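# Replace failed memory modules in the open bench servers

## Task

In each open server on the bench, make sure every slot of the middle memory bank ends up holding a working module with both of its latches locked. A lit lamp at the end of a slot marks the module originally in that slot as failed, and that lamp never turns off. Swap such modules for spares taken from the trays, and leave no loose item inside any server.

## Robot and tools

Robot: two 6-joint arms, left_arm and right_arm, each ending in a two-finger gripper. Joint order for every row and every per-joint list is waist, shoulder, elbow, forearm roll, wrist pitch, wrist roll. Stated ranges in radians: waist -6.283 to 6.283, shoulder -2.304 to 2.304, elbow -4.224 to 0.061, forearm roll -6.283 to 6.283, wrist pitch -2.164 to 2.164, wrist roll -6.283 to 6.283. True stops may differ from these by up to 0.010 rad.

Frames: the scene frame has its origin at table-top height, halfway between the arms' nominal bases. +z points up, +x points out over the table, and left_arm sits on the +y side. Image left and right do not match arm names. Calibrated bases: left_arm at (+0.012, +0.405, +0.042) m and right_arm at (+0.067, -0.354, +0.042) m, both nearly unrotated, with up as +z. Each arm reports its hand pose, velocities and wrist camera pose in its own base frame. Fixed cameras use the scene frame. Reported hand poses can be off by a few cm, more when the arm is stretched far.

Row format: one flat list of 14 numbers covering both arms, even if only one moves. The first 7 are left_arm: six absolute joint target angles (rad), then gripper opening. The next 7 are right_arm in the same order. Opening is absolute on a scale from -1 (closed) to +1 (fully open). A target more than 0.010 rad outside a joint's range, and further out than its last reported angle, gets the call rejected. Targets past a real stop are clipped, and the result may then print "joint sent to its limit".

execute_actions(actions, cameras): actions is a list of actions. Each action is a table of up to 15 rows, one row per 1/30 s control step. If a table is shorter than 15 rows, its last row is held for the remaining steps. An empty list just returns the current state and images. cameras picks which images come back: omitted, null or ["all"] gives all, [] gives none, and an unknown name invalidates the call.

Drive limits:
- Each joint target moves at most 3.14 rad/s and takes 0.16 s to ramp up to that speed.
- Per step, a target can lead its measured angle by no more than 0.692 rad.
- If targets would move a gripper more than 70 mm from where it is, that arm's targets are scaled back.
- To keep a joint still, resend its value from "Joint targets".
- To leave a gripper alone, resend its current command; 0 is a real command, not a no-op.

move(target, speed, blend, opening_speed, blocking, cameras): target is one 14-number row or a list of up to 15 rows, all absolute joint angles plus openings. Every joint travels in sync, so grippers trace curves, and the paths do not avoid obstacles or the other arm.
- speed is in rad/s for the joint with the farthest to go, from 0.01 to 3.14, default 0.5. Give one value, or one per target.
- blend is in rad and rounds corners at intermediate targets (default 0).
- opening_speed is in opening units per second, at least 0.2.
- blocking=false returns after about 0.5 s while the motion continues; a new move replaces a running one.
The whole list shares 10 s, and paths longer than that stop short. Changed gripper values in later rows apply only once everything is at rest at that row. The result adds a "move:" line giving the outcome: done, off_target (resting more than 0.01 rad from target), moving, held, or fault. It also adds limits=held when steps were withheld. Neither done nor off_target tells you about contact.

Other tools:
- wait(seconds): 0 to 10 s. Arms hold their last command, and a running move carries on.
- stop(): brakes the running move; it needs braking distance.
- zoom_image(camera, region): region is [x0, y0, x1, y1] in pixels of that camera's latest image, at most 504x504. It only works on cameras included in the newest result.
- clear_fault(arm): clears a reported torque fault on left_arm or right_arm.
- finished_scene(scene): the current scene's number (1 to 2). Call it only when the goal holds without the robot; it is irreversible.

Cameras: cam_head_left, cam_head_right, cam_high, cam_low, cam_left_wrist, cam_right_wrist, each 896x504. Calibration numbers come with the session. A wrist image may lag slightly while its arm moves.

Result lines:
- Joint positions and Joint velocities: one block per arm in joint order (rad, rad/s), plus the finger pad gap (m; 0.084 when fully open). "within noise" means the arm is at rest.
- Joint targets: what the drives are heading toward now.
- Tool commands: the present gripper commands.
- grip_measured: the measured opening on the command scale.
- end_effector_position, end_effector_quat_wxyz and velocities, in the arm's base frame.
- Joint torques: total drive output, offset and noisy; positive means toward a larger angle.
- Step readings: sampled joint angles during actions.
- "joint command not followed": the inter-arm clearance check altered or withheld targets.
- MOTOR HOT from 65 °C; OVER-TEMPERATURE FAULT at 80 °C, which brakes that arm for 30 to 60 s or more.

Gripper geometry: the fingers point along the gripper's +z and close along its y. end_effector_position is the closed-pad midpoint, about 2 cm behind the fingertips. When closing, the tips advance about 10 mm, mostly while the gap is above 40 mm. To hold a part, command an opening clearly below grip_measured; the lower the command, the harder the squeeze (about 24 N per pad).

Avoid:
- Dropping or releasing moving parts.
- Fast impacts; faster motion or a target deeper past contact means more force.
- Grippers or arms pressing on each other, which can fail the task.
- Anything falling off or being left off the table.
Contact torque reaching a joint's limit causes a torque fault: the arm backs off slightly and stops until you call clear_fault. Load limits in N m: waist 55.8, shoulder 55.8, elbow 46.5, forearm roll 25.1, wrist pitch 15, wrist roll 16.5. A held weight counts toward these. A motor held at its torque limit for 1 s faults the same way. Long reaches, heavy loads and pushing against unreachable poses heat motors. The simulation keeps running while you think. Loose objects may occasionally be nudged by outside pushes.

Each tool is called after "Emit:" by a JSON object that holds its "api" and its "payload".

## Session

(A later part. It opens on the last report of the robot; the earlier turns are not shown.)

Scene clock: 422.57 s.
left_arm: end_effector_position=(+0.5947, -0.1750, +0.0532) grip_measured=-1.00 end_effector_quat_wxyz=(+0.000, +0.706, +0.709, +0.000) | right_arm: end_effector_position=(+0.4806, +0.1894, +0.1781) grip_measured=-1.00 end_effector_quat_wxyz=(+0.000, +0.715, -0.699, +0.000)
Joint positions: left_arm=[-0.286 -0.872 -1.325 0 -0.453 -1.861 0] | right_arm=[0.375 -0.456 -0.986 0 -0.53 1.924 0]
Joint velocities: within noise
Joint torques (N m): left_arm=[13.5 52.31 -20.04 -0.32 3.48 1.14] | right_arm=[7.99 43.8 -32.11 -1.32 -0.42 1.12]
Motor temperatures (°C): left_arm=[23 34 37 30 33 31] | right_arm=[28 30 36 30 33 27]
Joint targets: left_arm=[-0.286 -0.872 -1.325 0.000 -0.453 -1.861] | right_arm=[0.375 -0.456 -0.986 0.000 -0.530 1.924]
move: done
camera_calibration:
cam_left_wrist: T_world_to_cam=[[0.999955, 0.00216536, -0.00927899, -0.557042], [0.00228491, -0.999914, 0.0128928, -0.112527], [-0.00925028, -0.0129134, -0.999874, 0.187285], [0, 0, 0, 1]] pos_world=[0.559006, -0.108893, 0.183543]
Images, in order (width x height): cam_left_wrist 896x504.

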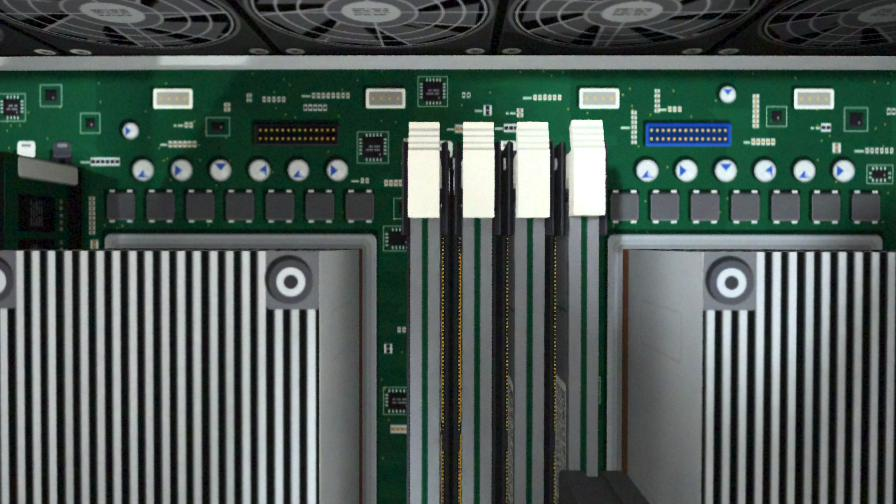

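Emit:
{"api": "move", "payload": {"target": [[-0.286186,-0.880916,-1.326909,0,-0.445993,-1.860986,-1,0.375405,-0.455811,-0.986187,0,-0.530376,1.924205,-1],[-0.286186,-0.884566,-1.327735,0,-0.443169,-1.860986,-1,0.375405,-0.455811,-0.986187,0,-0.530376,1.924205,-1]], "speed": [0.04,0.015], "cameras": []}}

Emit:
{"api": "move", "payload": {"target": [-0.286186,-0.885481,-1.327946,0,-0.442465,-1.860986,-1,0.375405,-0.455811,-0.986187,0,-0.530376,1.924205,-1], "speed": 0.015, "cameras": []}}

Emit:
{"api": "move", "payload": {"target": [-0.286186,-0.886395,-1.328157,0,-0.441762,-1.860986,-1,0.375405,-0.455811,-0.986187,0,-0.530376,1.924205,-1], "speed": 0.015, "cameras": ["cam_left_wrist"]}}

Emit:
{"api": "zoom_image", "payload": {"camera": "cam_left_wrist", "region": [500, 100, 760, 256]}}

Scene clock: 424.10 s.
left_arm: end_effector_position=(+0.5947, -0.1750, +0.0462) grip_measured=-1.00 end_effector_quat_wxyz=(+0.000, +0.706, +0.709, +0.000) | right_arm: end_effector_position=(+0.4806, +0.1894, +0.1781) grip_measured=-1.00 end_effector_quat_wxyz=(+0.000, +0.715, -0.699, +0.000)
Joint positions: left_arm=[-0.286 -0.884 -1.328 0 -0.443 -1.861 0] | right_arm=[0.375 -0.456 -0.986 0 -0.53 1.924 0]
Joint velocities: within noise
Joint torques (N m): left_arm=[12.03 54.66 -19.68 -0.29 3.56 1.03] | right_arm=[8.45 43.24 -32.01 -1.54 -0.24 1.18]
Motor temperatures (°C): left_arm=[23 34 37 30 33 31] | right_arm=[28 30 36 30 33 27]
Joint targets: left_arm=[-0.286 -0.885 -1.328 0.000 -0.443 -1.861] | right_arm=[0.375 -0.456 -0.986 0.000 -0.530 1.924]
move: done
No camera images: "cameras" was empty.

Scene clock: 424.80 s.
left_arm: end_effector_position=(+0.5947, -0.1750, +0.0457) grip_measured=-1.00 end_effector_quat_wxyz=(+0.000, +0.706, +0.709, +0.000) | right_arm: end_effector_position=(+0.4806, +0.1894, +0.1781) grip_measured=-1.00 end_effector_quat_wxyz=(+0.000, +0.715, -0.699, +0.000)
Joint positions: left_arm=[-0.286 -0.885 -1.328 0 -0.443 -1.861 0] | right_arm=[0.375 -0.456 -0.986 0 -0.53 1.924 0]
Joint velocities: within noise
Joint torques (N m): left_arm=[13.38 36.5 -16.5 0.04 5.32 1.12] | right_arm=[7.99 42.09 -31.64 -1.3 -0.09 1.04]
Motor temperatures (°C): left_arm=[23 34 37 30 33 31] | right_arm=[28 30 36 30 33 27]
Joint targets: left_arm=[-0.286 -0.885 -1.328 0.000 -0.442 -1.861] | right_arm=[0.375 -0.456 -0.986 0.000 -0.530 1.924]
move: done
No camera images: "cameras" was empty.

Scene clock: 425.50 s.
left_arm: end_effector_position=(+0.5947, -0.1750, +0.0452) grip_measured=-1.00 end_effector_quat_wxyz=(+0.000, +0.706, +0.709, +0.000) | right_arm: end_effector_position=(+0.4806, +0.1894, +0.1781) grip_measured=-1.00 end_effector_quat_wxyz=(+0.000, +0.715, -0.699, +0.000)
Joint positions: left_arm=[-0.286 -0.886 -1.328 0 -0.442 -1.861 0] | right_arm=[0.375 -0.456 -0.986 0 -0.53 1.924 0]
Joint velocities: within noise
Joint torques (N m): left_arm=[13.69 20.92 -14.44 -0.18 7.1 1.04] | right_arm=[6.91 42.87 -31.92 -1.76 -0.02 1.12]
Motor temperatures (°C): left_arm=[23 34 37 30 33 31] | right_arm=[28 30 36 30 33 27]
Joint targets: left_arm=[-0.286 -0.886 -1.328 0.000 -0.442 -1.861] | right_arm=[0.375 -0.456 -0.986 0.000 -0.530 1.924]
move: done
camera_calibration:
cam_left_wrist: T_world_to_cam=[[0.999955, 0.00216536, -0.00927899, -0.557116], [0.00228491, -0.999914, 0.0128928, -0.112424], [-0.00925028, -0.0129134, -0.999874, 0.179286], [0, 0, 0, 1]] pos_world=[0.559006, -0.108893, 0.175543]
Images, in order (width x height): cam_left_wrist 896x504.

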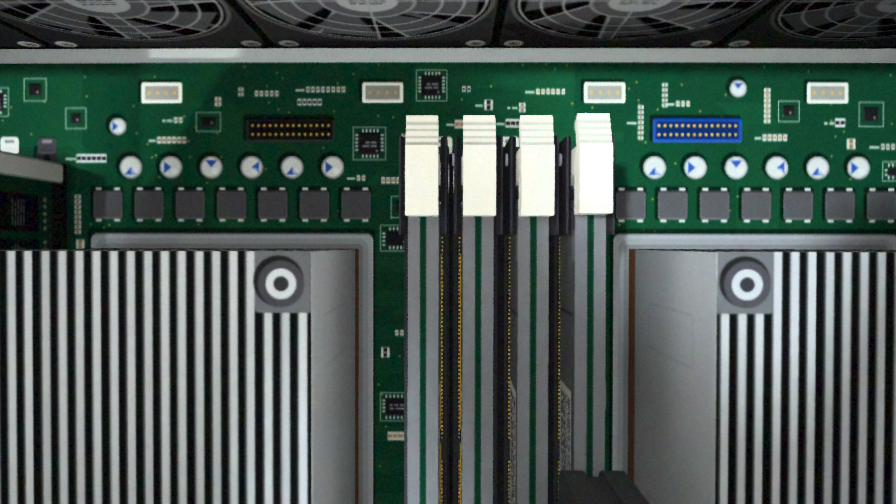

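Scaled by 1.938 from the camera's 896x504 image, which has a finer 1280x720 frame.

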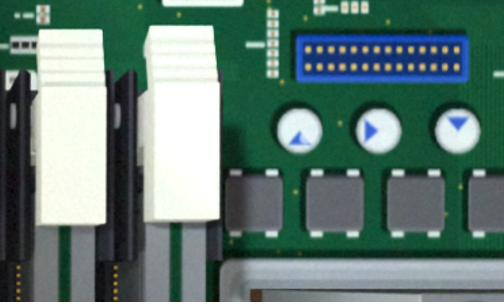

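Emit:
{"api": "move", "payload": {"target": [[-0.286186,-0.871837,-1.324944,0,-0.453107,-1.860986,-1,0.375405,-0.455811,-0.986187,0,-0.530376,1.924205,-1],[-0.292038,-0.849966,-1.282741,0,-0.432775,-1.866838,-1,0.375405,-0.455811,-0.986187,0,-0.530376,1.924205,-1],[-0.292038,-0.861058,-1.285108,0,-0.42405,-1.866838,-1,0.375405,-0.455811,-0.986187,0,-0.530376,1.924205,-1]], "speed": [0.05,0.08,0.03], "cameras": ["cam_left_wrist"]}}

Emit:
{"api": "move", "payload": {"target": [-0.292038,-0.862917,-1.285523,0,-0.422606,-1.866838,-1,0.375405,-0.455811,-0.986187,0,-0.530376,1.924205,-1], "speed": 0.015, "cameras": []}}

Emit:
{"api": "move", "payload": {"target": [-0.292038,-0.863847,-1.285731,0,-0.421884,-1.866838,-1,0.375405,-0.455811,-0.986187,0,-0.530376,1.924205,-1], "speed": 0.015, "cameras": []}}

Emit:
{"api": "move", "payload": {"target": [-0.292038,-0.864776,-1.285938,0,-0.421162,-1.866838,-1,0.375405,-0.455811,-0.986187,0,-0.530376,1.924205,-1], "speed": 0.015, "cameras": ["cam_left_wrist"]}}

Scene clock: 428.83 s.
left_arm: end_effector_position=(+0.5821, -0.1750, +0.0471) grip_measured=-1.00 end_effector_quat_wxyz=(+0.000, +0.706, +0.709, +0.000) | right_arm: end_effector_position=(+0.4806, +0.1894, +0.1781) grip_measured=-1.00 end_effector_quat_wxyz=(+0.000, +0.715, -0.699, +0.000)
Joint positions: left_arm=[-0.292 -0.861 -1.285 0 -0.424 -1.867 0] | right_arm=[0.375 -0.456 -0.986 0 -0.53 1.924 0]
Joint velocities: within noise
Joint torques (N m): left_arm=[-11.96 52.45 -20.15 -0.25 3.35 -1.05] | right_arm=[7.77 39.94 -30.9 -1.6 0.55 0.94]
Motor temperatures (°C): left_arm=[23 34 37 30 33 31] | right_arm=[28 30 36 30 33 27]
Joint targets: left_arm=[-0.292 -0.861 -1.285 0.000 -0.424 -1.867] | right_arm=[0.375 -0.456 -0.986 0.000 -0.530 1.924]
move: done
camera_calibration:
cam_left_wrist: T_world_to_cam=[[0.999955, 0.00216536, -0.00927899, -0.544498], [0.00228491, -0.999914, 0.0128928, -0.112421], [-0.00925028, -0.0129134, -0.999874, 0.181169], [0, 0, 0, 1]] pos_world=[0.546406, -0.108893, 0.177543]
Images, in order (width x height): cam_left_wrist 896x504.

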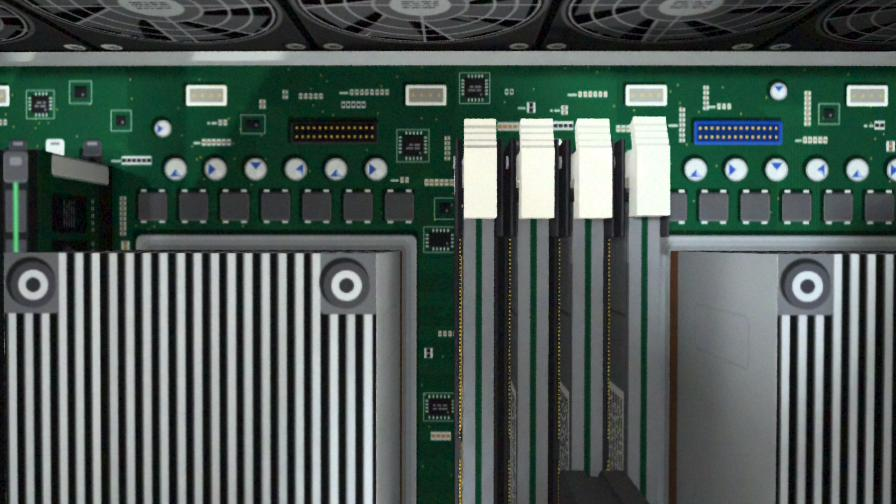

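Scene clock: 429.53 s.
left_arm: end_effector_position=(+0.5821, -0.1750, +0.0461) grip_measured=-1.00 end_effector_quat_wxyz=(+0.000, +0.706, +0.709, +0.000) | right_arm: end_effector_position=(+0.4806, +0.1894, +0.1781) grip_measured=-1.00 end_effector_quat_wxyz=(+0.000, +0.715, -0.699, +0.000)
Joint positions: left_arm=[-0.292 -0.863 -1.286 0 -0.423 -1.867 0] | right_arm=[0.375 -0.456 -0.986 0 -0.53 1.924 0]
Joint velocities: within noise
Joint torques (N m): left_arm=[-11.41 51.06 -19.74 -0.3 3.32 -1] | right_arm=[7.38 39.08 -30.24 -1.84 0.62 0.81]
Motor temperatures (°C): left_arm=[23 34 37 30 33 31] | right_arm=[28 30 36 30 33 27]
Joint targets: left_arm=[-0.292 -0.863 -1.286 0.000 -0.423 -1.867] | right_arm=[0.375 -0.456 -0.986 0.000 -0.530 1.924]
move: done
No camera images: "cameras" was empty.

Scene clock: 430.23 s.
left_arm: end_effector_position=(+0.5821, -0.1750, +0.0456) grip_measured=-1.00 end_effector_quat_wxyz=(+0.000, +0.706, +0.709, +0.000) | right_arm: end_effector_position=(+0.4806, +0.1894, +0.1781) grip_measured=-1.00 end_effector_quat_wxyz=(+0.000, +0.715, -0.699, +0.000)
Joint positions: left_arm=[-0.292 -0.864 -1.286 0 -0.422 -1.867 0] | right_arm=[0.375 -0.456 -0.986 0 -0.53 1.924 0]
Joint velocities: within noise
Joint torques (N m): left_arm=[-10.91 52.19 -19.56 -0.26 3.37 -0.99] | right_arm=[7.36 38.73 -30.39 -1.77 0.72 0.85]
Motor temperatures (°C): left_arm=[23 34 37 30 33 31] | right_arm=[28 30 36 30 33 27]
Joint targets: left_arm=[-0.292 -0.864 -1.286 0.000 -0.422 -1.867] | right_arm=[0.375 -0.456 -0.986 0.000 -0.530 1.924]
move: done
No camera images: "cameras" was empty.

Scene clock: 430.93 s.
left_arm: end_effector_position=(+0.5821, -0.1750, +0.0452) grip_measured=-1.00 end_effector_quat_wxyz=(+0.000, +0.706, +0.709, +0.000) | right_arm: end_effector_position=(+0.4806, +0.1894, +0.1781) grip_measured=-1.00 end_effector_quat_wxyz=(+0.000, +0.715, -0.699, +0.000)
Joint positions: left_arm=[-0.292 -0.865 -1.286 0 -0.421 -1.867 0] | right_arm=[0.375 -0.456 -0.986 0 -0.53 1.924 0]
Joint velocities: within noise
Joint torques (N m): left_arm=[-11.65 33.64 -15.76 -0.15 4.87 -1.11] | right_arm=[6.57 38.85 -29.58 -1.25 0.9 0.83]
Motor temperatures (°C): left_arm=[23 34 37 30 33 31] | right_arm=[28 30 36 30 33 27]
Joint targets: left_arm=[-0.292 -0.865 -1.286 0.000 -0.421 -1.867] | right_arm=[0.375 -0.456 -0.986 0.000 -0.530 1.924]
move: done
camera_calibration:
cam_left_wrist: T_world_to_cam=[[0.999956, 0.00216662, -0.009179, -0.544534], [0.00228488, -0.999914, 0.0128931, -0.112395], [-0.00915028, -0.0129135, -0.999875, 0.179115], [0, 0, 0, 1]] pos_world=[0.546406, -0.108893, 0.175543]
Images, in order (width x height): cam_left_wrist 896x504.

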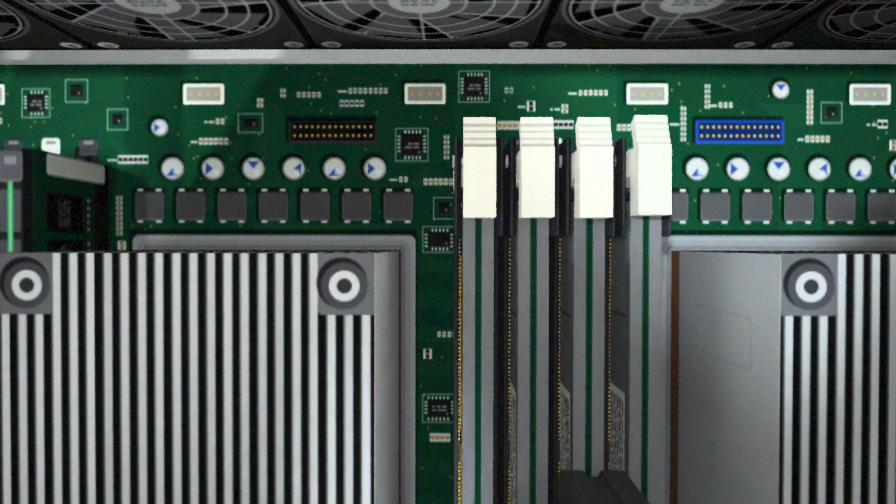

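Emit:
{"api": "move", "payload": {"target": [[-0.292038,-0.849966,-1.282741,0,-0.432775,-1.866838,-1,0.375405,-0.455811,-0.986187,0,-0.530376,1.924205,-1],[-0.27068,-0.62,-1.28,0,-0.66,-1.845,-1,0.242496,-0.624898,-1.012476,0,-0.387578,1.780796,-1],[-0.27068,-0.62,-1.28,0,-0.66,-1.845,-1,0.243045,-0.714445,-1.020386,0,-0.305941,1.781345,-1],[-0.27068,-0.62,-1.28,0,-0.66,-1.845,-1,0.243045,-0.727066,-1.022802,0,-0.295736,1.781345,-1]], "speed": [0.05,0.3,0.1,0.03], "cameras": []}}

Emit:
{"api": "move", "payload": {"target": [-0.27068,-0.62,-1.28,0,-0.66,-1.845,-1,0.243045,-0.729179,-1.023222,0,-0.294043,1.781345,-1], "speed": 0.015, "cameras": []}}

Emit:
{"api": "move", "payload": {"target": [-0.27068,-0.62,-1.28,0,-0.66,-1.845,-1,0.243045,-0.730236,-1.023432,0,-0.293197,1.781345,-1], "speed": 0.015, "cameras": []}}

Emit:
{"api": "move", "payload": {"target": [-0.27068,-0.62,-1.28,0,-0.66,-1.845,-1,0.243045,-0.731293,-1.023642,0,-0.292351,1.781345,-1], "speed": 0.015, "cameras": []}}

Scene clock: 435.90 s.
left_arm: end_effector_position=(+0.5842, -0.1621, +0.1923) grip_measured=-1.00 end_effector_quat_wxyz=(+0.000, +0.706, +0.708, +0.000) | right_arm: end_effector_position=(+0.5114, +0.1268, +0.0472) grip_measured=-1.00 end_effector_quat_wxyz=(+0.000, +0.719, -0.696, +0.000)
Joint positions: left_arm=[-0.271 -0.62 -1.28 0 -0.66 -1.845 0] | right_arm=[0.243 -0.727 -1.023 0 -0.296 1.781 0]
Joint velocities: within noise
Joint torques (N m): left_arm=[12.84 67.78 -16.26 0.25 -3.22 1.17] | right_arm=[8.98 22.15 -29.99 -1.63 1.97 1.59]
Motor temperatures (°C): left_arm=[23 34 37 30 34 31] | right_arm=[28 30 36 30 33 27]
Joint targets: left_arm=[-0.271 -0.620 -1.280 0.000 -0.660 -1.845] | right_arm=[0.243 -0.727 -1.023 0.000 -0.296 1.781]
move: done
No camera images: "cameras" was empty.

Scene clock: 436.60 s.
left_arm: end_effector_position=(+0.5842, -0.1621, +0.1923) grip_measured=-1.00 end_effector_quat_wxyz=(+0.000, +0.706, +0.708, +0.000) | right_arm: end_effector_position=(+0.5114, +0.1268, +0.0461) grip_measured=-1.00 end_effector_quat_wxyz=(+0.000, +0.719, -0.696, +0.000)
Joint positions: left_arm=[-0.271 -0.62 -1.28 0 -0.66 -1.845 0] | right_arm=[0.243 -0.729 -1.023 0 -0.294 1.781 0]
Joint velocities: within noise
Joint torques (N m): left_arm=[12.71 67.16 -18.88 -0.21 -3.15 1.06] | right_arm=[6.99 22.64 -28.65 -1.37 1.99 1.62]
Motor temperatures (°C): left_arm=[23 34 37 30 34 31] | right_arm=[28 30 36 30 33 27]
Joint targets: left_arm=[-0.271 -0.620 -1.280 0.000 -0.660 -1.845] | right_arm=[0.243 -0.729 -1.023 0.000 -0.294 1.781]
move: done
No camera images: "cameras" was empty.

Scene clock: 437.30 s.
left_arm: end_effector_position=(+0.5842, -0.1621, +0.1924) grip_measured=-1.00 end_effector_quat_wxyz=(+0.000, +0.706, +0.708, +0.000) | right_arm: end_effector_position=(+0.5114, +0.1268, +0.0456) grip_measured=-1.00 end_effector_quat_wxyz=(+0.000, +0.719, -0.696, +0.000)
Joint positions: left_arm=[-0.271 -0.62 -1.28 0 -0.66 -1.845 0] | right_arm=[0.243 -0.73 -1.023 0 -0.293 1.781 0]
Joint velocities: within noise
Joint torques (N m): left_arm=[12.53 66.74 -20.24 -0.12 -3.06 1.06] | right_arm=[8.48 23.52 -29.31 -1.65 2.04 1.52]
Motor temperatures (°C): left_arm=[23 34 37 30 34 31] | right_arm=[28 30 36 30 33 27]
Joint targets: left_arm=[-0.271 -0.620 -1.280 0.000 -0.660 -1.845] | right_arm=[0.243 -0.730 -1.023 0.000 -0.293 1.781]
move: done
No camera images: "cameras" was empty.

Scene clock: 438.00 s.
left_arm: end_effector_position=(+0.5842, -0.1621, +0.1924) grip_measured=-1.00 end_effector_quat_wxyz=(+0.000, +0.706, +0.708, +0.000) | right_arm: end_effector_position=(+0.5114, +0.1268, +0.0452) grip_measured=-1.00 end_effector_quat_wxyz=(+0.000, +0.719, -0.696, +0.000)
Joint positions: left_arm=[-0.271 -0.62 -1.28 0 -0.66 -1.845 0] | right_arm=[0.243 -0.731 -1.024 0 -0.292 1.781 0]
Joint velocities: within noise
Joint torques (N m): left_arm=[12.96 66.03 -20.51 -0.22 -3 1.03] | right_arm=[8.15 16.39 -25.33 -1.62 2.4 1.4]
Motor temperatures (°C): left_arm=[23 34 37 30 34 31] | right_arm=[28 30 36 30 33 27]
Joint targets: left_arm=[-0.271 -0.620 -1.280 0.000 -0.660 -1.845] | right_arm=[0.243 -0.731 -1.024 0.000 -0.292 1.781]
move: done
No camera images: "cameras" was empty.

Emit:
{"api": "move", "payload": {"target": [[-0.27068,-0.62,-1.28,0,-0.66,-1.845,-1,0.243045,-0.724958,-1.02239,0,-0.297432,1.781345,-1],[-0.339399,-0.82,-1.3500,0,-0.5300,-1.914199,-1,0.243045,-0.673036,-1.013832,0,-0.340796,1.781345,-1],[-0.339399,-0.891975,-1.363778,0,-0.471803,-1.914199,-1,0.243045,-0.673036,-1.013832,0,-0.340796,1.781345,-1],[-0.339399,-0.90272,-1.366164,0,-0.463444,-1.914199,-1,0.243045,-0.673036,-1.013832,0,-0.340796,1.781345,-1]], "speed": [0.05,0.3,0.1,0.03], "cameras": ["cam_left_wrist"]}}

Emit:
{"api": "move", "payload": {"target": [-0.339399,-0.903615,-1.366363,0,-0.462748,-1.914199,-1,0.243045,-0.673036,-1.013832,0,-0.340796,1.781345,-1], "speed": 0.015, "cameras": []}}

Emit:
{"api": "move", "payload": {"target": [-0.339399,-0.90451,-1.366562,0,-0.462052,-1.914199,-1,0.243045,-0.673036,-1.013832,0,-0.340796,1.781345,-1], "speed": 0.015, "cameras": []}}

Emit:
{"api": "move", "payload": {"target": [-0.339399,-0.905405,-1.366761,0,-0.461356,-1.914199,-1,0.243045,-0.673036,-1.013832,0,-0.340796,1.781345,-1], "speed": 0.015, "cameras": []}}

Scene clock: 442.10 s.
left_arm: end_effector_position=(+0.5948, -0.2100, +0.0472) grip_measured=-1.00 end_effector_quat_wxyz=(+0.000, +0.706, +0.709, +0.000) | right_arm: end_effector_position=(+0.5114, +0.1268, +0.0731) grip_measured=-1.00 end_effector_quat_wxyz=(+0.000, +0.719, -0.696, +0.000)
Joint positions: left_arm=[-0.339 -0.903 -1.366 0 -0.464 -1.914 0] | right_arm=[0.243 -0.673 -1.014 0 -0.341 1.781 0]
Joint velocities: within noise
Joint torques (N m): left_arm=[-11.24 55.43 -20.39 -0.22 3.45 -1.02] | right_arm=[9.85 53.08 -13.46 -1.88 -1.69 1.4]
Motor temperatures (°C): left_arm=[23 34 37 30 34 31] | right_arm=[28 30 36 30 33 27]
Joint targets: left_arm=[-0.339 -0.903 -1.366 0.000 -0.463 -1.914] | right_arm=[0.243 -0.673 -1.014 0.000 -0.341 1.781]
move: done
camera_calibration:
cam_left_wrist: T_world_to_cam=[[0.999955, 0.00216536, -0.00927899, -0.557122], [0.00228491, -0.999914, 0.0128928, -0.147447], [-0.00925028, -0.0129134, -0.999874, 0.180835], [0, 0, 0, 1]] pos_world=[0.559106, -0.143893, 0.177543]
Images, in order (width x height): cam_left_wrist 896x504.

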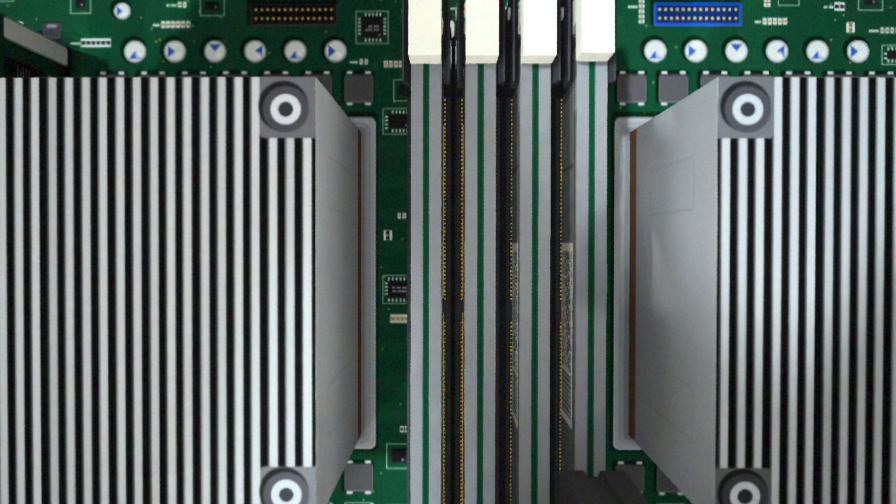

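Scene clock: 442.80 s.
left_arm: end_effector_position=(+0.5948, -0.2100, +0.0466) grip_measured=-1.00 end_effector_quat_wxyz=(+0.000, +0.706, +0.709, +0.000) | right_arm: end_effector_position=(+0.5114, +0.1268, +0.0731) grip_measured=-1.00 end_effector_quat_wxyz=(+0.000, +0.719, -0.696, +0.000)
Joint positions: left_arm=[-0.339 -0.904 -1.366 0 -0.463 -1.914 0] | right_arm=[0.243 -0.673 -1.014 0 -0.341 1.781 0]
Joint velocities: within noise
Joint torques (N m): left_arm=[-12.24 52.81 -19.91 0 3.44 -0.93] | right_arm=[6.64 53.79 -14.21 -1.47 -1.56 1.48]
Motor temperatures (°C): left_arm=[23 34 37 30 34 31] | right_arm=[28 30 36 30 33 27]
Joint targets: left_arm=[-0.339 -0.904 -1.366 0.000 -0.463 -1.914] | right_arm=[0.243 -0.673 -1.014 0.000 -0.341 1.781]
move: done
No camera images: "cameras" was empty.

Scene clock: 443.50 s.
left_arm: end_effector_position=(+0.5948, -0.2100, +0.0461) grip_measured=-1.00 end_effector_quat_wxyz=(+0.000, +0.706, +0.709, +0.000) | right_arm: end_effector_position=(+0.5114, +0.1268, +0.0731) grip_measured=-1.00 end_effector_quat_wxyz=(+0.000, +0.719, -0.696, +0.000)
Joint positions: left_arm=[-0.339 -0.904 -1.367 0 -0.462 -1.914 0] | right_arm=[0.243 -0.673 -1.014 0 -0.341 1.781 0]
Joint velocities: within noise
Joint torques (N m): left_arm=[-11.43 49.89 -18.23 0.26 3.24 -0.97] | right_arm=[8.15 52.39 -15.57 -1.45 -1.63 1.44]
Motor temperatures (°C): left_arm=[23 34 37 30 34 31] | right_arm=[28 30 36 30 33 27]
Joint targets: left_arm=[-0.339 -0.905 -1.367 0.000 -0.462 -1.914] | right_arm=[0.243 -0.673 -1.014 0.000 -0.341 1.781]
move: done
No camera images: "cameras" was empty.

Scene clock: 444.20 s.
left_arm: end_effector_position=(+0.5948, -0.2100, +0.0456) grip_measured=-1.00 end_effector_quat_wxyz=(+0.000, +0.706, +0.709, +0.000) | right_arm: end_effector_position=(+0.5114, +0.1268, +0.0731) grip_measured=-1.00 end_effector_quat_wxyz=(+0.000, +0.719, -0.696, +0.000)
Joint positions: left_arm=[-0.339 -0.905 -1.367 0 -0.461 -1.914 0] | right_arm=[0.243 -0.673 -1.014 0 -0.341 1.781 0]
Joint velocities: within noise
Joint torques (N m): left_arm=[-11.32 43.86 -16.69 0.19 3.31 -1.07] | right_arm=[6.9 52.92 -17.45 -1.18 -1.49 1.49]
Motor temperatures (°C): left_arm=[23 34 37 30 34 31] | right_arm=[28 30 36 30 33 27]
Joint targets: left_arm=[-0.339 -0.905 -1.367 0.000 -0.461 -1.914] | right_arm=[0.243 -0.673 -1.014 0.000 -0.341 1.781]
move: done
No camera images: "cameras" was empty.

Emit:
{"api": "move", "payload": {"target": [-0.339399,-0.9063,-1.36696,0,-0.46066,-1.914199,-1,0.243045,-0.673036,-1.013832,0,-0.340796,1.781345,-1], "speed": 0.015, "cameras": []}}

Emit:
{"api": "move", "payload": {"target": [-0.339399,-0.907195,-1.367159,0,-0.459964,-1.914199,-1,0.243045,-0.673036,-1.013832,0,-0.340796,1.781345,-1], "speed": 0.015, "cameras": []}}

Scene clock: 445.30 s.
left_arm: end_effector_position=(+0.5948, -0.2100, +0.0452) grip_measured=-1.00 end_effector_quat_wxyz=(+0.000, +0.706, +0.709, +0.000) | right_arm: end_effector_position=(+0.5114, +0.1268, +0.0731) grip_measured=-1.00 end_effector_quat_wxyz=(+0.000, +0.719, -0.696, +0.000)
Joint positions: left_arm=[-0.339 -0.906 -1.367 0 -0.461 -1.914 0] | right_arm=[0.243 -0.673 -1.014 0 -0.341 1.781 0]
Joint velocities: within noise
Joint torques (N m): left_arm=[-11.33 23.11 -12.88 0.45 5.46 -0.91] | right_arm=[9.02 50.22 -20.04 -1.73 -1.23 1.4]
Motor temperatures (°C): left_arm=[23 34 37 30 34 31] | right_arm=[28 30 36 30 33 27]
Joint targets: left_arm=[-0.339 -0.906 -1.367 0.000 -0.461 -1.914] | right_arm=[0.243 -0.673 -1.014 0.000 -0.341 1.781]
move: done
No camera images: "cameras" was empty.

Scene clock: 446.00 s.
left_arm: end_effector_position=(+0.5949, -0.2100, +0.0450) grip_measured=-1.00 end_effector_quat_wxyz=(+0.000, +0.706, +0.709, +0.000) | right_arm: end_effector_position=(+0.5114, +0.1268, +0.0731) grip_measured=-1.00 end_effector_quat_wxyz=(+0.000, +0.719, -0.696, +0.000)
Joint positions: left_arm=[-0.339 -0.906 -1.367 0 -0.46 -1.914 0] | right_arm=[0.243 -0.673 -1.014 0 -0.341 1.781 0]
Joint velocities: within noise
Joint torques (N m): left_arm=[-10.57 13.84 -13.46 -0.19 8.59 -0.95] | right_arm=[8.52 50.15 -20.94 -1.32 -1.19 1.4]
Motor temperatures (°C): left_arm=[23 34 37 30 34 31] | right_arm=[28 30 36 30 33 27]
Joint targets: left_arm=[-0.339 -0.907 -1.367 0.000 -0.460 -1.914] | right_arm=[0.243 -0.673 -1.014 0.000 -0.341 1.781]
move: done
No camera images: "cameras" was empty.

Emit:
{"api": "move", "payload": {"target": [[-0.339399,-0.90272,-1.366164,0,-0.463444,-1.914199,-1,0.243045,-0.673036,-1.013832,0,-0.340796,1.781345,-1],[-0.339399,-0.891975,-1.363778,0,-0.471803,-1.914199,-1,0.243045,-0.673036,-1.013832,0,-0.340796,1.781345,-1],[-0.372,-0.6824,-1.4701,0,-0.7877,-1.9468,-1,0.243045,-0.673036,-1.013832,0,-0.340796,1.781345,-1]], "speed": [0.03,0.06,0.3], "cameras": ["cam_left_wrist"]}}

Emit:
{"api": "zoom_image", "payload": {"camera": "cam_left_wrist", "region": [390, 345, 510, 435]}}

Emit:
{"api": "zoom_image", "payload": {"camera": "cam_left_wrist", "region": [390, 40, 510, 130]}}

Scene clock: 449.63 s.
left_arm: end_effector_position=(+0.6090, -0.2376, +0.2279) grip_measured=-1.00 end_effector_quat_wxyz=(+0.000, +0.706, +0.709, +0.000) | right_arm: end_effector_position=(+0.5114, +0.1268, +0.0731) grip_measured=-1.00 end_effector_quat_wxyz=(+0.000, +0.719, -0.696, +0.000)
Joint positions: left_arm=[-0.372 -0.682 -1.47 0 -0.788 -1.947 0] | right_arm=[0.243 -0.673 -1.014 0 -0.341 1.781 0]
Joint velocities: within noise
Joint torques (N m): left_arm=[-10.87 71.79 -23.46 0.21 -3.33 -1.12] | right_arm=[7.76 49.78 -28.63 -1.21 -0.77 1.16]
Motor temperatures (°C): left_arm=[23 34 37 30 34 31] | right_arm=[28 30 36 30 33 27]
Joint targets: left_arm=[-0.372 -0.682 -1.470 0.000 -0.788 -1.947] | right_arm=[0.243 -0.673 -1.014 0.000 -0.341 1.781]
move: done
camera_calibration:
cam_left_wrist: T_world_to_cam=[[0.999955, 0.00216536, -0.00927899, -0.569584], [0.00228491, -0.999914, 0.0128928, -0.177407], [-0.00925028, -0.0129134, -0.999874, 0.361287], [0, 0, 0, 1]] pos_world=[0.573306, -0.171493, 0.358243]
Images, in order (width x height): cam_left_wrist 896x504.

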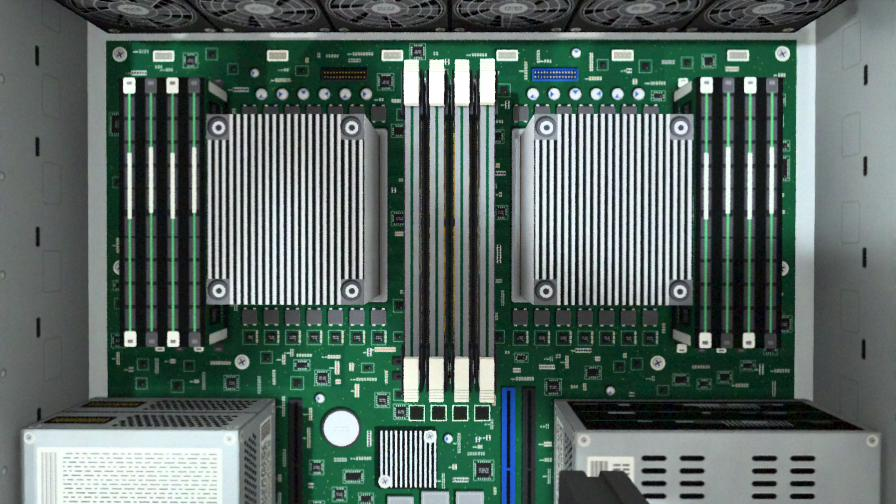

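Scaled by 4.200 from the camera's 896x504 image, which has a finer 1280x720 frame.

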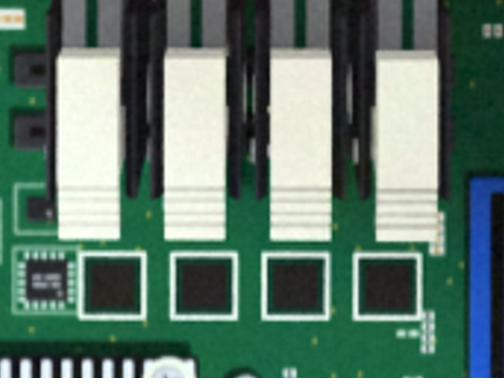

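Scaled by 4.200 from the camera's 896x504 image, which has a finer 1280x720 frame.

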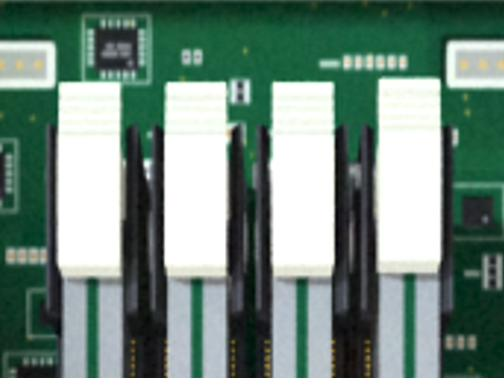

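Emit:
{"api": "move", "payload": {"target": [[-0.195908,-0.819662,-1.272059,0,-0.452397,-1.770708,-1,0.243045,-0.673036,-1.013832,0,-0.340796,1.781345,-1],[-0.195908,-0.847,-1.27723,0,-0.43027,-1.770708,-1,0.243045,-0.673036,-1.013832,0,-0.340796,1.781345,-1],[-0.195908,-0.85815,-1.27945,0,-0.42129,-1.770708,-1,0.243045,-0.673036,-1.013832,0,-0.340796,1.781345,-1]], "speed": [0.3,0.1,0.03], "cameras": ["cam_left_wrist"]}}

Emit:
{"api": "move", "payload": {"target": [-0.195908,-0.860017,-1.279856,0,-0.419844,-1.770708,-1,0.243045,-0.673036,-1.013832,0,-0.340796,1.781345,-1], "speed": 0.015, "cameras": []}}

Emit:
{"api": "move", "payload": {"target": [-0.195908,-0.860952,-1.280061,0,-0.419119,-1.770708,-1,0.243045,-0.673036,-1.013832,0,-0.340796,1.781345,-1], "speed": 0.015, "cameras": []}}

Emit:
{"api": "move", "payload": {"target": [-0.195908,-0.861887,-1.280266,0,-0.418394,-1.770708,-1,0.243045,-0.673036,-1.013832,0,-0.340796,1.781345,-1], "speed": 0.015, "cameras": ["cam_left_wrist"]}}

Emit:
{"api": "zoom_image", "payload": {"camera": "cam_left_wrist", "region": [360, 260, 660, 420]}}

Scene clock: 452.73 s.
left_arm: end_effector_position=(+0.5946, -0.1180, +0.0472) grip_measured=-1.00 end_effector_quat_wxyz=(+0.000, +0.706, +0.709, +0.000) | right_arm: end_effector_position=(+0.5114, +0.1268, +0.0731) grip_measured=-1.00 end_effector_quat_wxyz=(+0.000, +0.719, -0.696, +0.000)
Joint positions: left_arm=[-0.196 -0.858 -1.279 0 -0.421 -1.771 0] | right_arm=[0.243 -0.673 -1.014 0 -0.341 1.781 0]
Joint velocities: within noise
Joint torques (N m): left_arm=[13.03 46.76 -19.24 0.2 3.92 1.14] | right_arm=[7.88 47.74 -29.16 -1.41 -0.31 1.44]
Motor temperatures (°C): left_arm=[23 34 37 30 34 31] | right_arm=[28 30 36 30 33 27]
Joint targets: left_arm=[-0.196 -0.858 -1.279 0.000 -0.421 -1.771] | right_arm=[0.243 -0.673 -1.014 0.000 -0.341 1.781]
move: done
camera_calibration:
cam_left_wrist: T_world_to_cam=[[0.999956, 0.00216662, -0.009179, -0.557139], [0.00228488, -0.999914, 0.0128931, -0.0554545], [-0.00915028, -0.0129135, -0.999875, 0.181965], [0, 0, 0, 1]] pos_world=[0.558906, -0.0518929, 0.177543]
Images, in order (width x height): cam_left_wrist 896x504.

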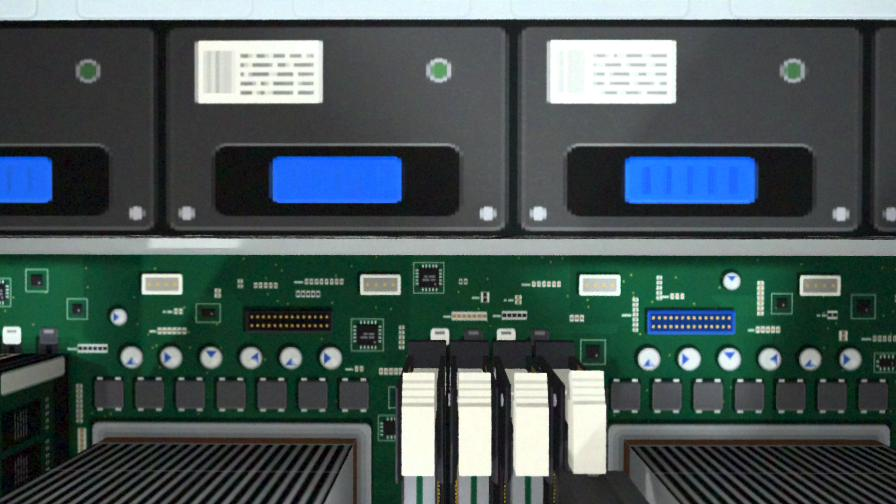

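Scene clock: 453.43 s.
left_arm: end_effector_position=(+0.5949, -0.1180, +0.0462) grip_measured=-1.00 end_effector_quat_wxyz=(+0.000, +0.706, +0.709, +0.000) | right_arm: end_effector_position=(+0.5114, +0.1268, +0.0731) grip_measured=-1.00 end_effector_quat_wxyz=(+0.000, +0.719, -0.696, +0.000)
Joint positions: left_arm=[-0.196 -0.86 -1.28 0 -0.419 -1.771 0] | right_arm=[0.243 -0.673 -1.014 0 -0.341 1.781 0]
Joint velocities: within noise
Joint torques (N m): left_arm=[10.93 29.24 -9.27 0.21 1.24 1.03] | right_arm=[7.77 47.57 -29 -1.68 -0.43 1.23]
Motor temperatures (°C): left_arm=[23 34 37 30 34 31] | right_arm=[28 30 36 30 33 27]
Joint targets: left_arm=[-0.196 -0.860 -1.280 0.000 -0.420 -1.771] | right_arm=[0.243 -0.673 -1.014 0.000 -0.341 1.781]
move: done
No camera images: "cameras" was empty.

Scene clock: 454.13 s.
left_arm: end_effector_position=(+0.5946, -0.1180, +0.0458) grip_measured=-1.00 end_effector_quat_wxyz=(+0.000, +0.706, +0.709, +0.000) | right_arm: end_effector_position=(+0.5114, +0.1268, +0.0731) grip_measured=-1.00 end_effector_quat_wxyz=(+0.000, +0.719, -0.696, +0.000)
Joint positions: left_arm=[-0.196 -0.861 -1.28 0 -0.419 -1.771 0] | right_arm=[0.243 -0.673 -1.014 0 -0.341 1.781 0]
Joint velocities: within noise
Joint torques (N m): left_arm=[3.47 17.64 -3.09 -0.12 -0.51 0.96] | right_arm=[7.99 47.48 -29.43 -0.91 -0.28 1.23]
Motor temperatures (°C): left_arm=[23 34 37 30 34 31] | right_arm=[28 30 36 30 33 27]
Joint targets: left_arm=[-0.196 -0.861 -1.280 0.000 -0.419 -1.771] | right_arm=[0.243 -0.673 -1.014 0.000 -0.341 1.781]
move: done
No camera images: "cameras" was empty.

Scene clock: 454.83 s.
left_arm: end_effector_position=(+0.5948, -0.1180, +0.0455) grip_measured=-1.00 end_effector_quat_wxyz=(+0.000, +0.706, +0.709, +0.000) | right_arm: end_effector_position=(+0.5114, +0.1268, +0.0731) grip_measured=-1.00 end_effector_quat_wxyz=(+0.000, +0.719, -0.696, +0.000)
Joint positions: left_arm=[-0.196 -0.861 -1.28 0 -0.419 -1.771 0] | right_arm=[0.243 -0.673 -1.014 0 -0.341 1.781 0]
Joint velocities: within noise
Joint torques (N m): left_arm=[-1.27 12.43 -5.16 0.07 1.55 0.8] | right_arm=[7.27 47.53 -29.19 -1.44 -0.28 1.33]
Motor temperatures (°C): left_arm=[23 34 37 30 34 31] | right_arm=[28 30 36 30 33 27]
Joint targets: left_arm=[-0.196 -0.862 -1.280 0.000 -0.418 -1.771] | right_arm=[0.243 -0.673 -1.014 0.000 -0.341 1.781]
move: done
camera_calibration:
cam_left_wrist: T_world_to_cam=[[0.999959, 0.00217077, -0.00877926, -0.557326], [0.00228476, -0.999913, 0.012994, -0.0554504], [-0.00875029, -0.0130135, -0.999877, 0.180037], [0, 0, 0, 1]] pos_world=[0.559006, -0.0518928, 0.175842]
Images, in order (width x height): cam_left_wrist 896x504.

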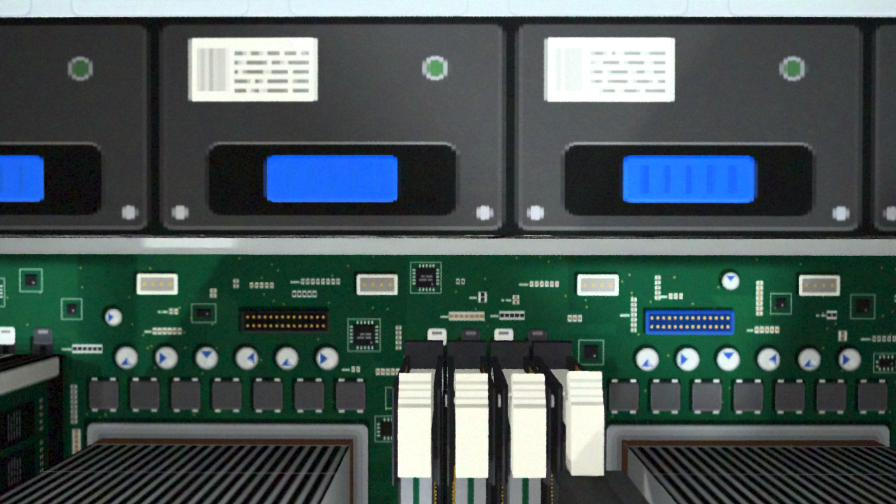

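Scaled by 1.680 from the camera's 896x504 image, which has a finer 1280x720 frame.

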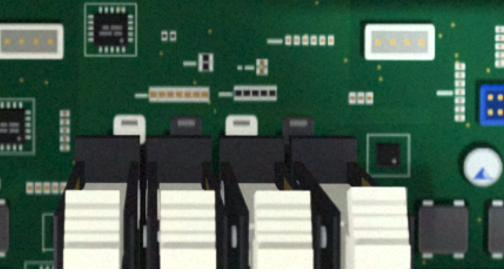

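Emit:
{"api": "move", "payload": {"target": [[-0.195908,-0.85815,-1.27945,0,-0.42129,-1.770708,-1,0.243045,-0.673036,-1.013832,0,-0.340796,1.781345,-1],[-0.195908,-0.847,-1.27723,0,-0.43027,-1.770708,-1,0.243045,-0.673036,-1.013832,0,-0.340796,1.781345,-1],[-0.21525,-0.851417,-1.285537,0,-0.43412,-1.79005,-1,0.243045,-0.673036,-1.013832,0,-0.340796,1.781345,-1],[-0.21525,-0.862496,-1.287906,0,-0.42541,-1.79005,-1,0.243045,-0.673036,-1.013832,0,-0.340796,1.781345,-1]], "speed": [0.03,0.06,0.06,0.03], "cameras": ["cam_left_wrist"]}}

Emit:
{"api": "zoom_image", "payload": {"camera": "cam_left_wrist", "region": [380, 290, 680, 504]}}

Scene clock: 459.20 s.
left_arm: end_effector_position=(+0.5946, -0.1300, +0.0472) grip_measured=-1.00 end_effector_quat_wxyz=(+0.000, +0.706, +0.709, +0.000) | right_arm: end_effector_position=(+0.5114, +0.1268, +0.0731) grip_measured=-1.00 end_effector_quat_wxyz=(+0.000, +0.719, -0.696, +0.000)
Joint positions: left_arm=[-0.215 -0.862 -1.288 0 -0.426 -1.79 0] | right_arm=[0.243 -0.673 -1.014 0 -0.341 1.781 0]
Joint velocities: within noise
Joint torques (N m): left_arm=[-10.61 50.24 -20.31 -0.38 3.37 -1.02] | right_arm=[6.17 45.89 -28.94 -1.47 0.3 1.24]
Motor temperatures (°C): left_arm=[23 34 37 30 35 31] | right_arm=[28 30 36 30 33 27]
Joint targets: left_arm=[-0.215 -0.862 -1.288 0.000 -0.425 -1.790] | right_arm=[0.243 -0.673 -1.014 0.000 -0.341 1.781]
move: done
camera_calibration:
cam_left_wrist: T_world_to_cam=[[0.999955, 0.00216536, -0.00927899, -0.557095], [0.00228491, -0.999914, 0.0128928, -0.0674535], [-0.00925028, -0.0129134, -0.999874, 0.181866], [0, 0, 0, 1]] pos_world=[0.558906, -0.0638929, 0.177543]
Images, in order (width x height): cam_left_wrist 896x504.

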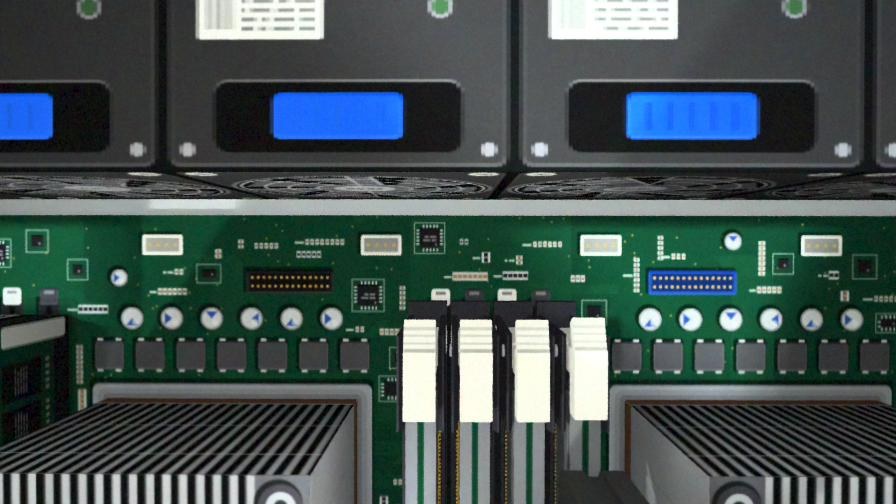

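Scaled by 1.680 from the camera's 896x504 image, which has a finer 1280x720 frame.

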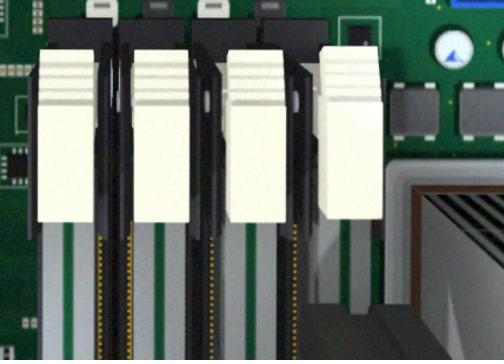

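Emit:
{"api": "move", "payload": {"target": [-0.21525,-0.864353,-1.28832,0,-0.423967,-1.79005,-1,0.243045,-0.673036,-1.013832,0,-0.340796,1.781345,-1], "speed": 0.015, "cameras": []}}

Emit:
{"api": "move", "payload": {"target": [-0.21525,-0.865282,-1.288527,0,-0.423246,-1.79005,-1,0.243045,-0.673036,-1.013832,0,-0.340796,1.781345,-1], "speed": 0.015, "cameras": []}}

Emit:
{"api": "move", "payload": {"target": [-0.21525,-0.86621,-1.288734,0,-0.422524,-1.79005,-1,0.243045,-0.673036,-1.013832,0,-0.340796,1.781345,-1], "speed": 0.015, "cameras": ["cam_left_wrist"]}}

Emit:
{"api": "zoom_image", "payload": {"camera": "cam_left_wrist", "region": [380, 290, 680, 504]}}

Scene clock: 460.53 s.
left_arm: end_effector_position=(+0.5946, -0.1300, +0.0461) grip_measured=-1.00 end_effector_quat_wxyz=(+0.000, +0.706, +0.709, +0.000) | right_arm: end_effector_position=(+0.5114, +0.1268, +0.0731) grip_measured=-1.00 end_effector_quat_wxyz=(+0.000, +0.719, -0.696, +0.000)
Joint positions: left_arm=[-0.215 -0.864 -1.288 0 -0.424 -1.79 0] | right_arm=[0.243 -0.673 -1.014 0 -0.341 1.781 0]
Joint velocities: within noise
Joint torques (N m): left_arm=[-11.96 51.35 -19.18 -0.03 3.35 -0.98] | right_arm=[8.17 45.6 -28.51 -1.03 0.38 1.24]
Motor temperatures (°C): left_arm=[23 34 37 30 35 31] | right_arm=[28 30 36 30 33 27]
Joint targets: left_arm=[-0.215 -0.864 -1.288 0.000 -0.424 -1.790] | right_arm=[0.243 -0.673 -1.014 0.000 -0.341 1.781]
move: done
No camera images: "cameras" was empty.

Scene clock: 461.23 s.
left_arm: end_effector_position=(+0.5946, -0.1300, +0.0457) grip_measured=-1.00 end_effector_quat_wxyz=(+0.000, +0.706, +0.709, +0.000) | right_arm: end_effector_position=(+0.5114, +0.1268, +0.0731) grip_measured=-1.00 end_effector_quat_wxyz=(+0.000, +0.719, -0.696, +0.000)
Joint positions: left_arm=[-0.215 -0.865 -1.289 0 -0.423 -1.79 0] | right_arm=[0.243 -0.673 -1.014 0 -0.341 1.781 0]
Joint velocities: within noise
Joint torques (N m): left_arm=[-11.39 44.66 -18.05 -0.14 4.02 -1.04] | right_arm=[7.74 44.56 -28.86 -1.05 0.5 1.22]
Motor temperatures (°C): left_arm=[23 34 37 30 35 31] | right_arm=[28 30 36 30 33 27]
Joint targets: left_arm=[-0.215 -0.865 -1.289 0.000 -0.423 -1.790] | right_arm=[0.243 -0.673 -1.014 0.000 -0.341 1.781]
move: done
No camera images: "cameras" was empty.

Scene clock: 461.93 s.
left_arm: end_effector_position=(+0.5946, -0.1300, +0.0452) grip_measured=-1.00 end_effector_quat_wxyz=(+0.000, +0.706, +0.709, +0.000) | right_arm: end_effector_position=(+0.5114, +0.1268, +0.0731) grip_measured=-1.00 end_effector_quat_wxyz=(+0.000, +0.719, -0.696, +0.000)
Joint positions: left_arm=[-0.215 -0.866 -1.289 0 -0.423 -1.79 0] | right_arm=[0.243 -0.673 -1.014 0 -0.341 1.781 0]
Joint velocities: within noise
Joint torques (N m): left_arm=[-10.68 26.88 -15.21 0.18 6.2 -1.04] | right_arm=[7.02 43.09 -27.92 -0.82 0.67 1.18]
Motor temperatures (°C): left_arm=[23 34 37 30 35 31] | right_arm=[28 30 36 30 33 27]
Joint targets: left_arm=[-0.215 -0.866 -1.289 0.000 -0.423 -1.790] | right_arm=[0.243 -0.673 -1.014 0.000 -0.341 1.781]
move: done
camera_calibration:
cam_left_wrist: T_world_to_cam=[[0.999955, 0.00216536, -0.00927899, -0.557113], [0.00228491, -0.999914, 0.0128928, -0.0674277], [-0.00925028, -0.0129134, -0.999874, 0.179866], [0, 0, 0, 1]] pos_world=[0.558906, -0.0638929, 0.175543]
Images, in order (width x height): cam_left_wrist 896x504.

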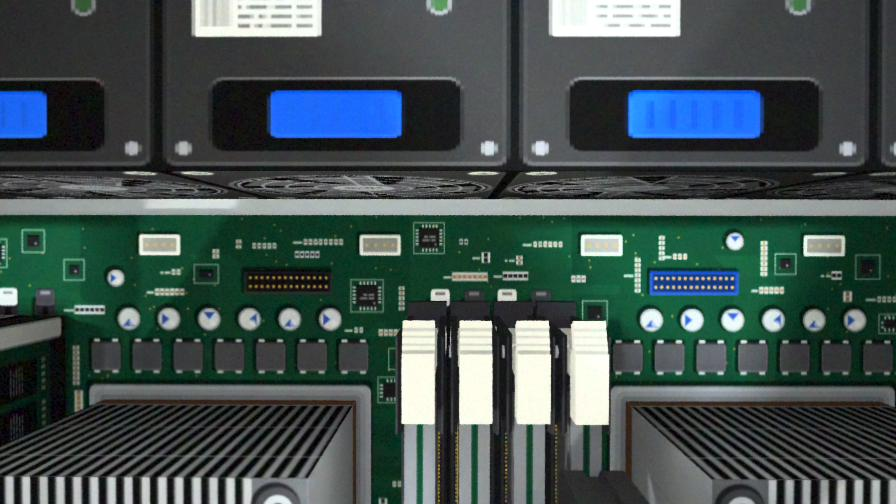

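Scaled by 1.680 from the camera's 896x504 image, which has a finer 1280x720 frame.

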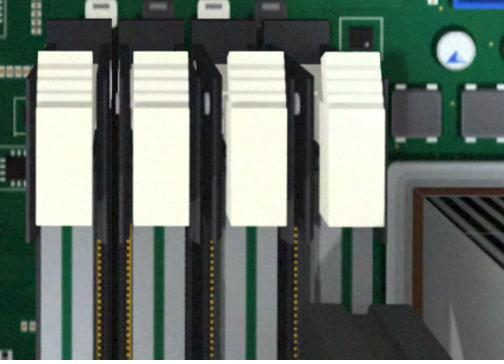

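Emit:
{"api": "move", "payload": {"target": [[-0.21525,-0.862496,-1.287906,0,-0.42541,-1.79005,-1,0.243045,-0.673036,-1.013832,0,-0.340796,1.781345,-1],[-0.21525,-0.851417,-1.285537,0,-0.43412,-1.79005,-1,0.243045,-0.673036,-1.013832,0,-0.340796,1.781345,-1],[-0.372,-0.6824,-1.4701,0,-0.7877,-1.9468,-1,0.243045,-0.673036,-1.013832,0,-0.340796,1.781345,-1]], "speed": [0.03,0.06,0.3], "cameras": ["cam_left_wrist"]}}

Emit:
{"api": "zoom_image", "payload": {"camera": "cam_left_wrist", "region": [390, 345, 510, 435]}}

Emit:
{"api": "zoom_image", "payload": {"camera": "cam_left_wrist", "region": [390, 40, 510, 130]}}

Scene clock: 464.37 s.
left_arm: end_effector_position=(+0.6090, -0.2376, +0.2279) grip_measured=-1.00 end_effector_quat_wxyz=(+0.000, +0.706, +0.709, +0.000) | right_arm: end_effector_position=(+0.5114, +0.1268, +0.0731) grip_measured=-1.00 end_effector_quat_wxyz=(+0.000, +0.719, -0.696, +0.000)
Joint positions: left_arm=[-0.372 -0.682 -1.47 0 -0.788 -1.947 0] | right_arm=[0.243 -0.673 -1.014 0 -0.341 1.781 0]
Joint velocities: within noise
Joint torques (N m): left_arm=[-10.87 72.84 -23.03 0.14 -3.59 -1.04] | right_arm=[7.25 42.73 -28.19 -1.02 0.96 1.13]
Motor temperatures (°C): left_arm=[23 34 37 30 35 31] | right_arm=[28 30 36 30 33 27]
Joint targets: left_arm=[-0.372 -0.682 -1.470 0.000 -0.788 -1.947] | right_arm=[0.243 -0.673 -1.014 0.000 -0.341 1.781]
move: done
camera_calibration:
cam_left_wrist: T_world_to_cam=[[0.999955, 0.00216536, -0.00927899, -0.569584], [0.00228491, -0.999914, 0.0128928, -0.177407], [-0.00925028, -0.0129134, -0.999874, 0.361287], [0, 0, 0, 1]] pos_world=[0.573306, -0.171493, 0.358243]
Images, in order (width x height): cam_left_wrist 896x504.

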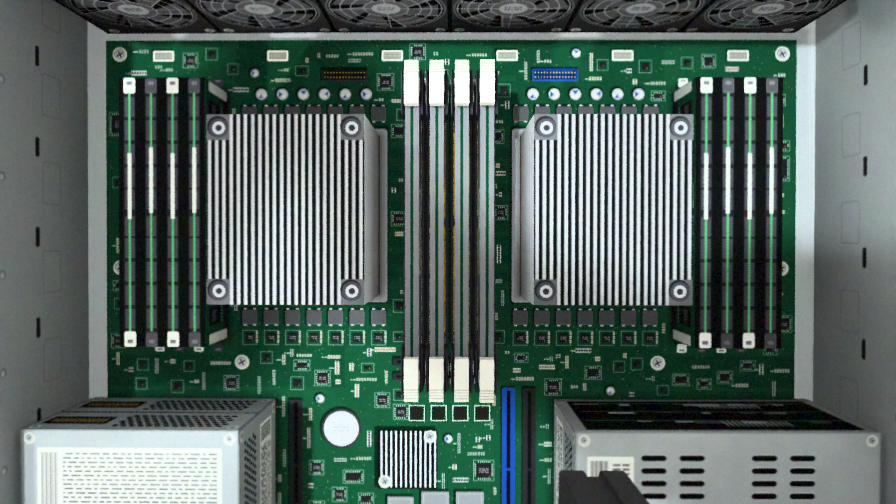

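Scaled by 4.200 from the camera's 896x504 image, which has a finer 1280x720 frame.

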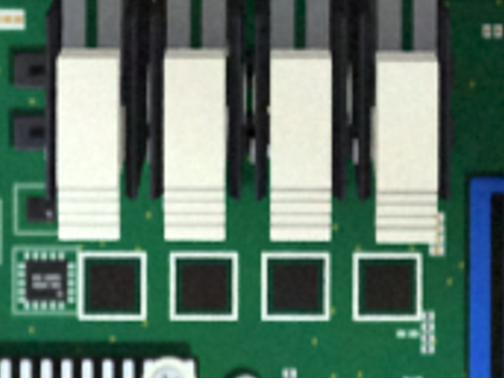

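Scaled by 4.200 from the camera's 896x504 image, which has a finer 1280x720 frame.

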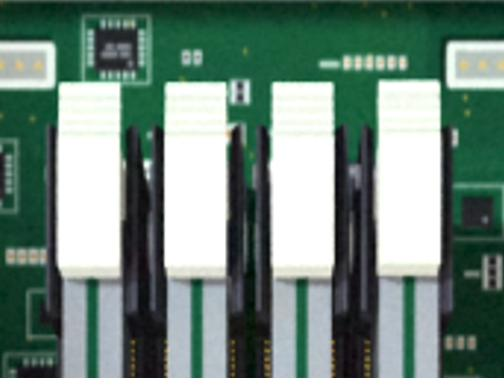

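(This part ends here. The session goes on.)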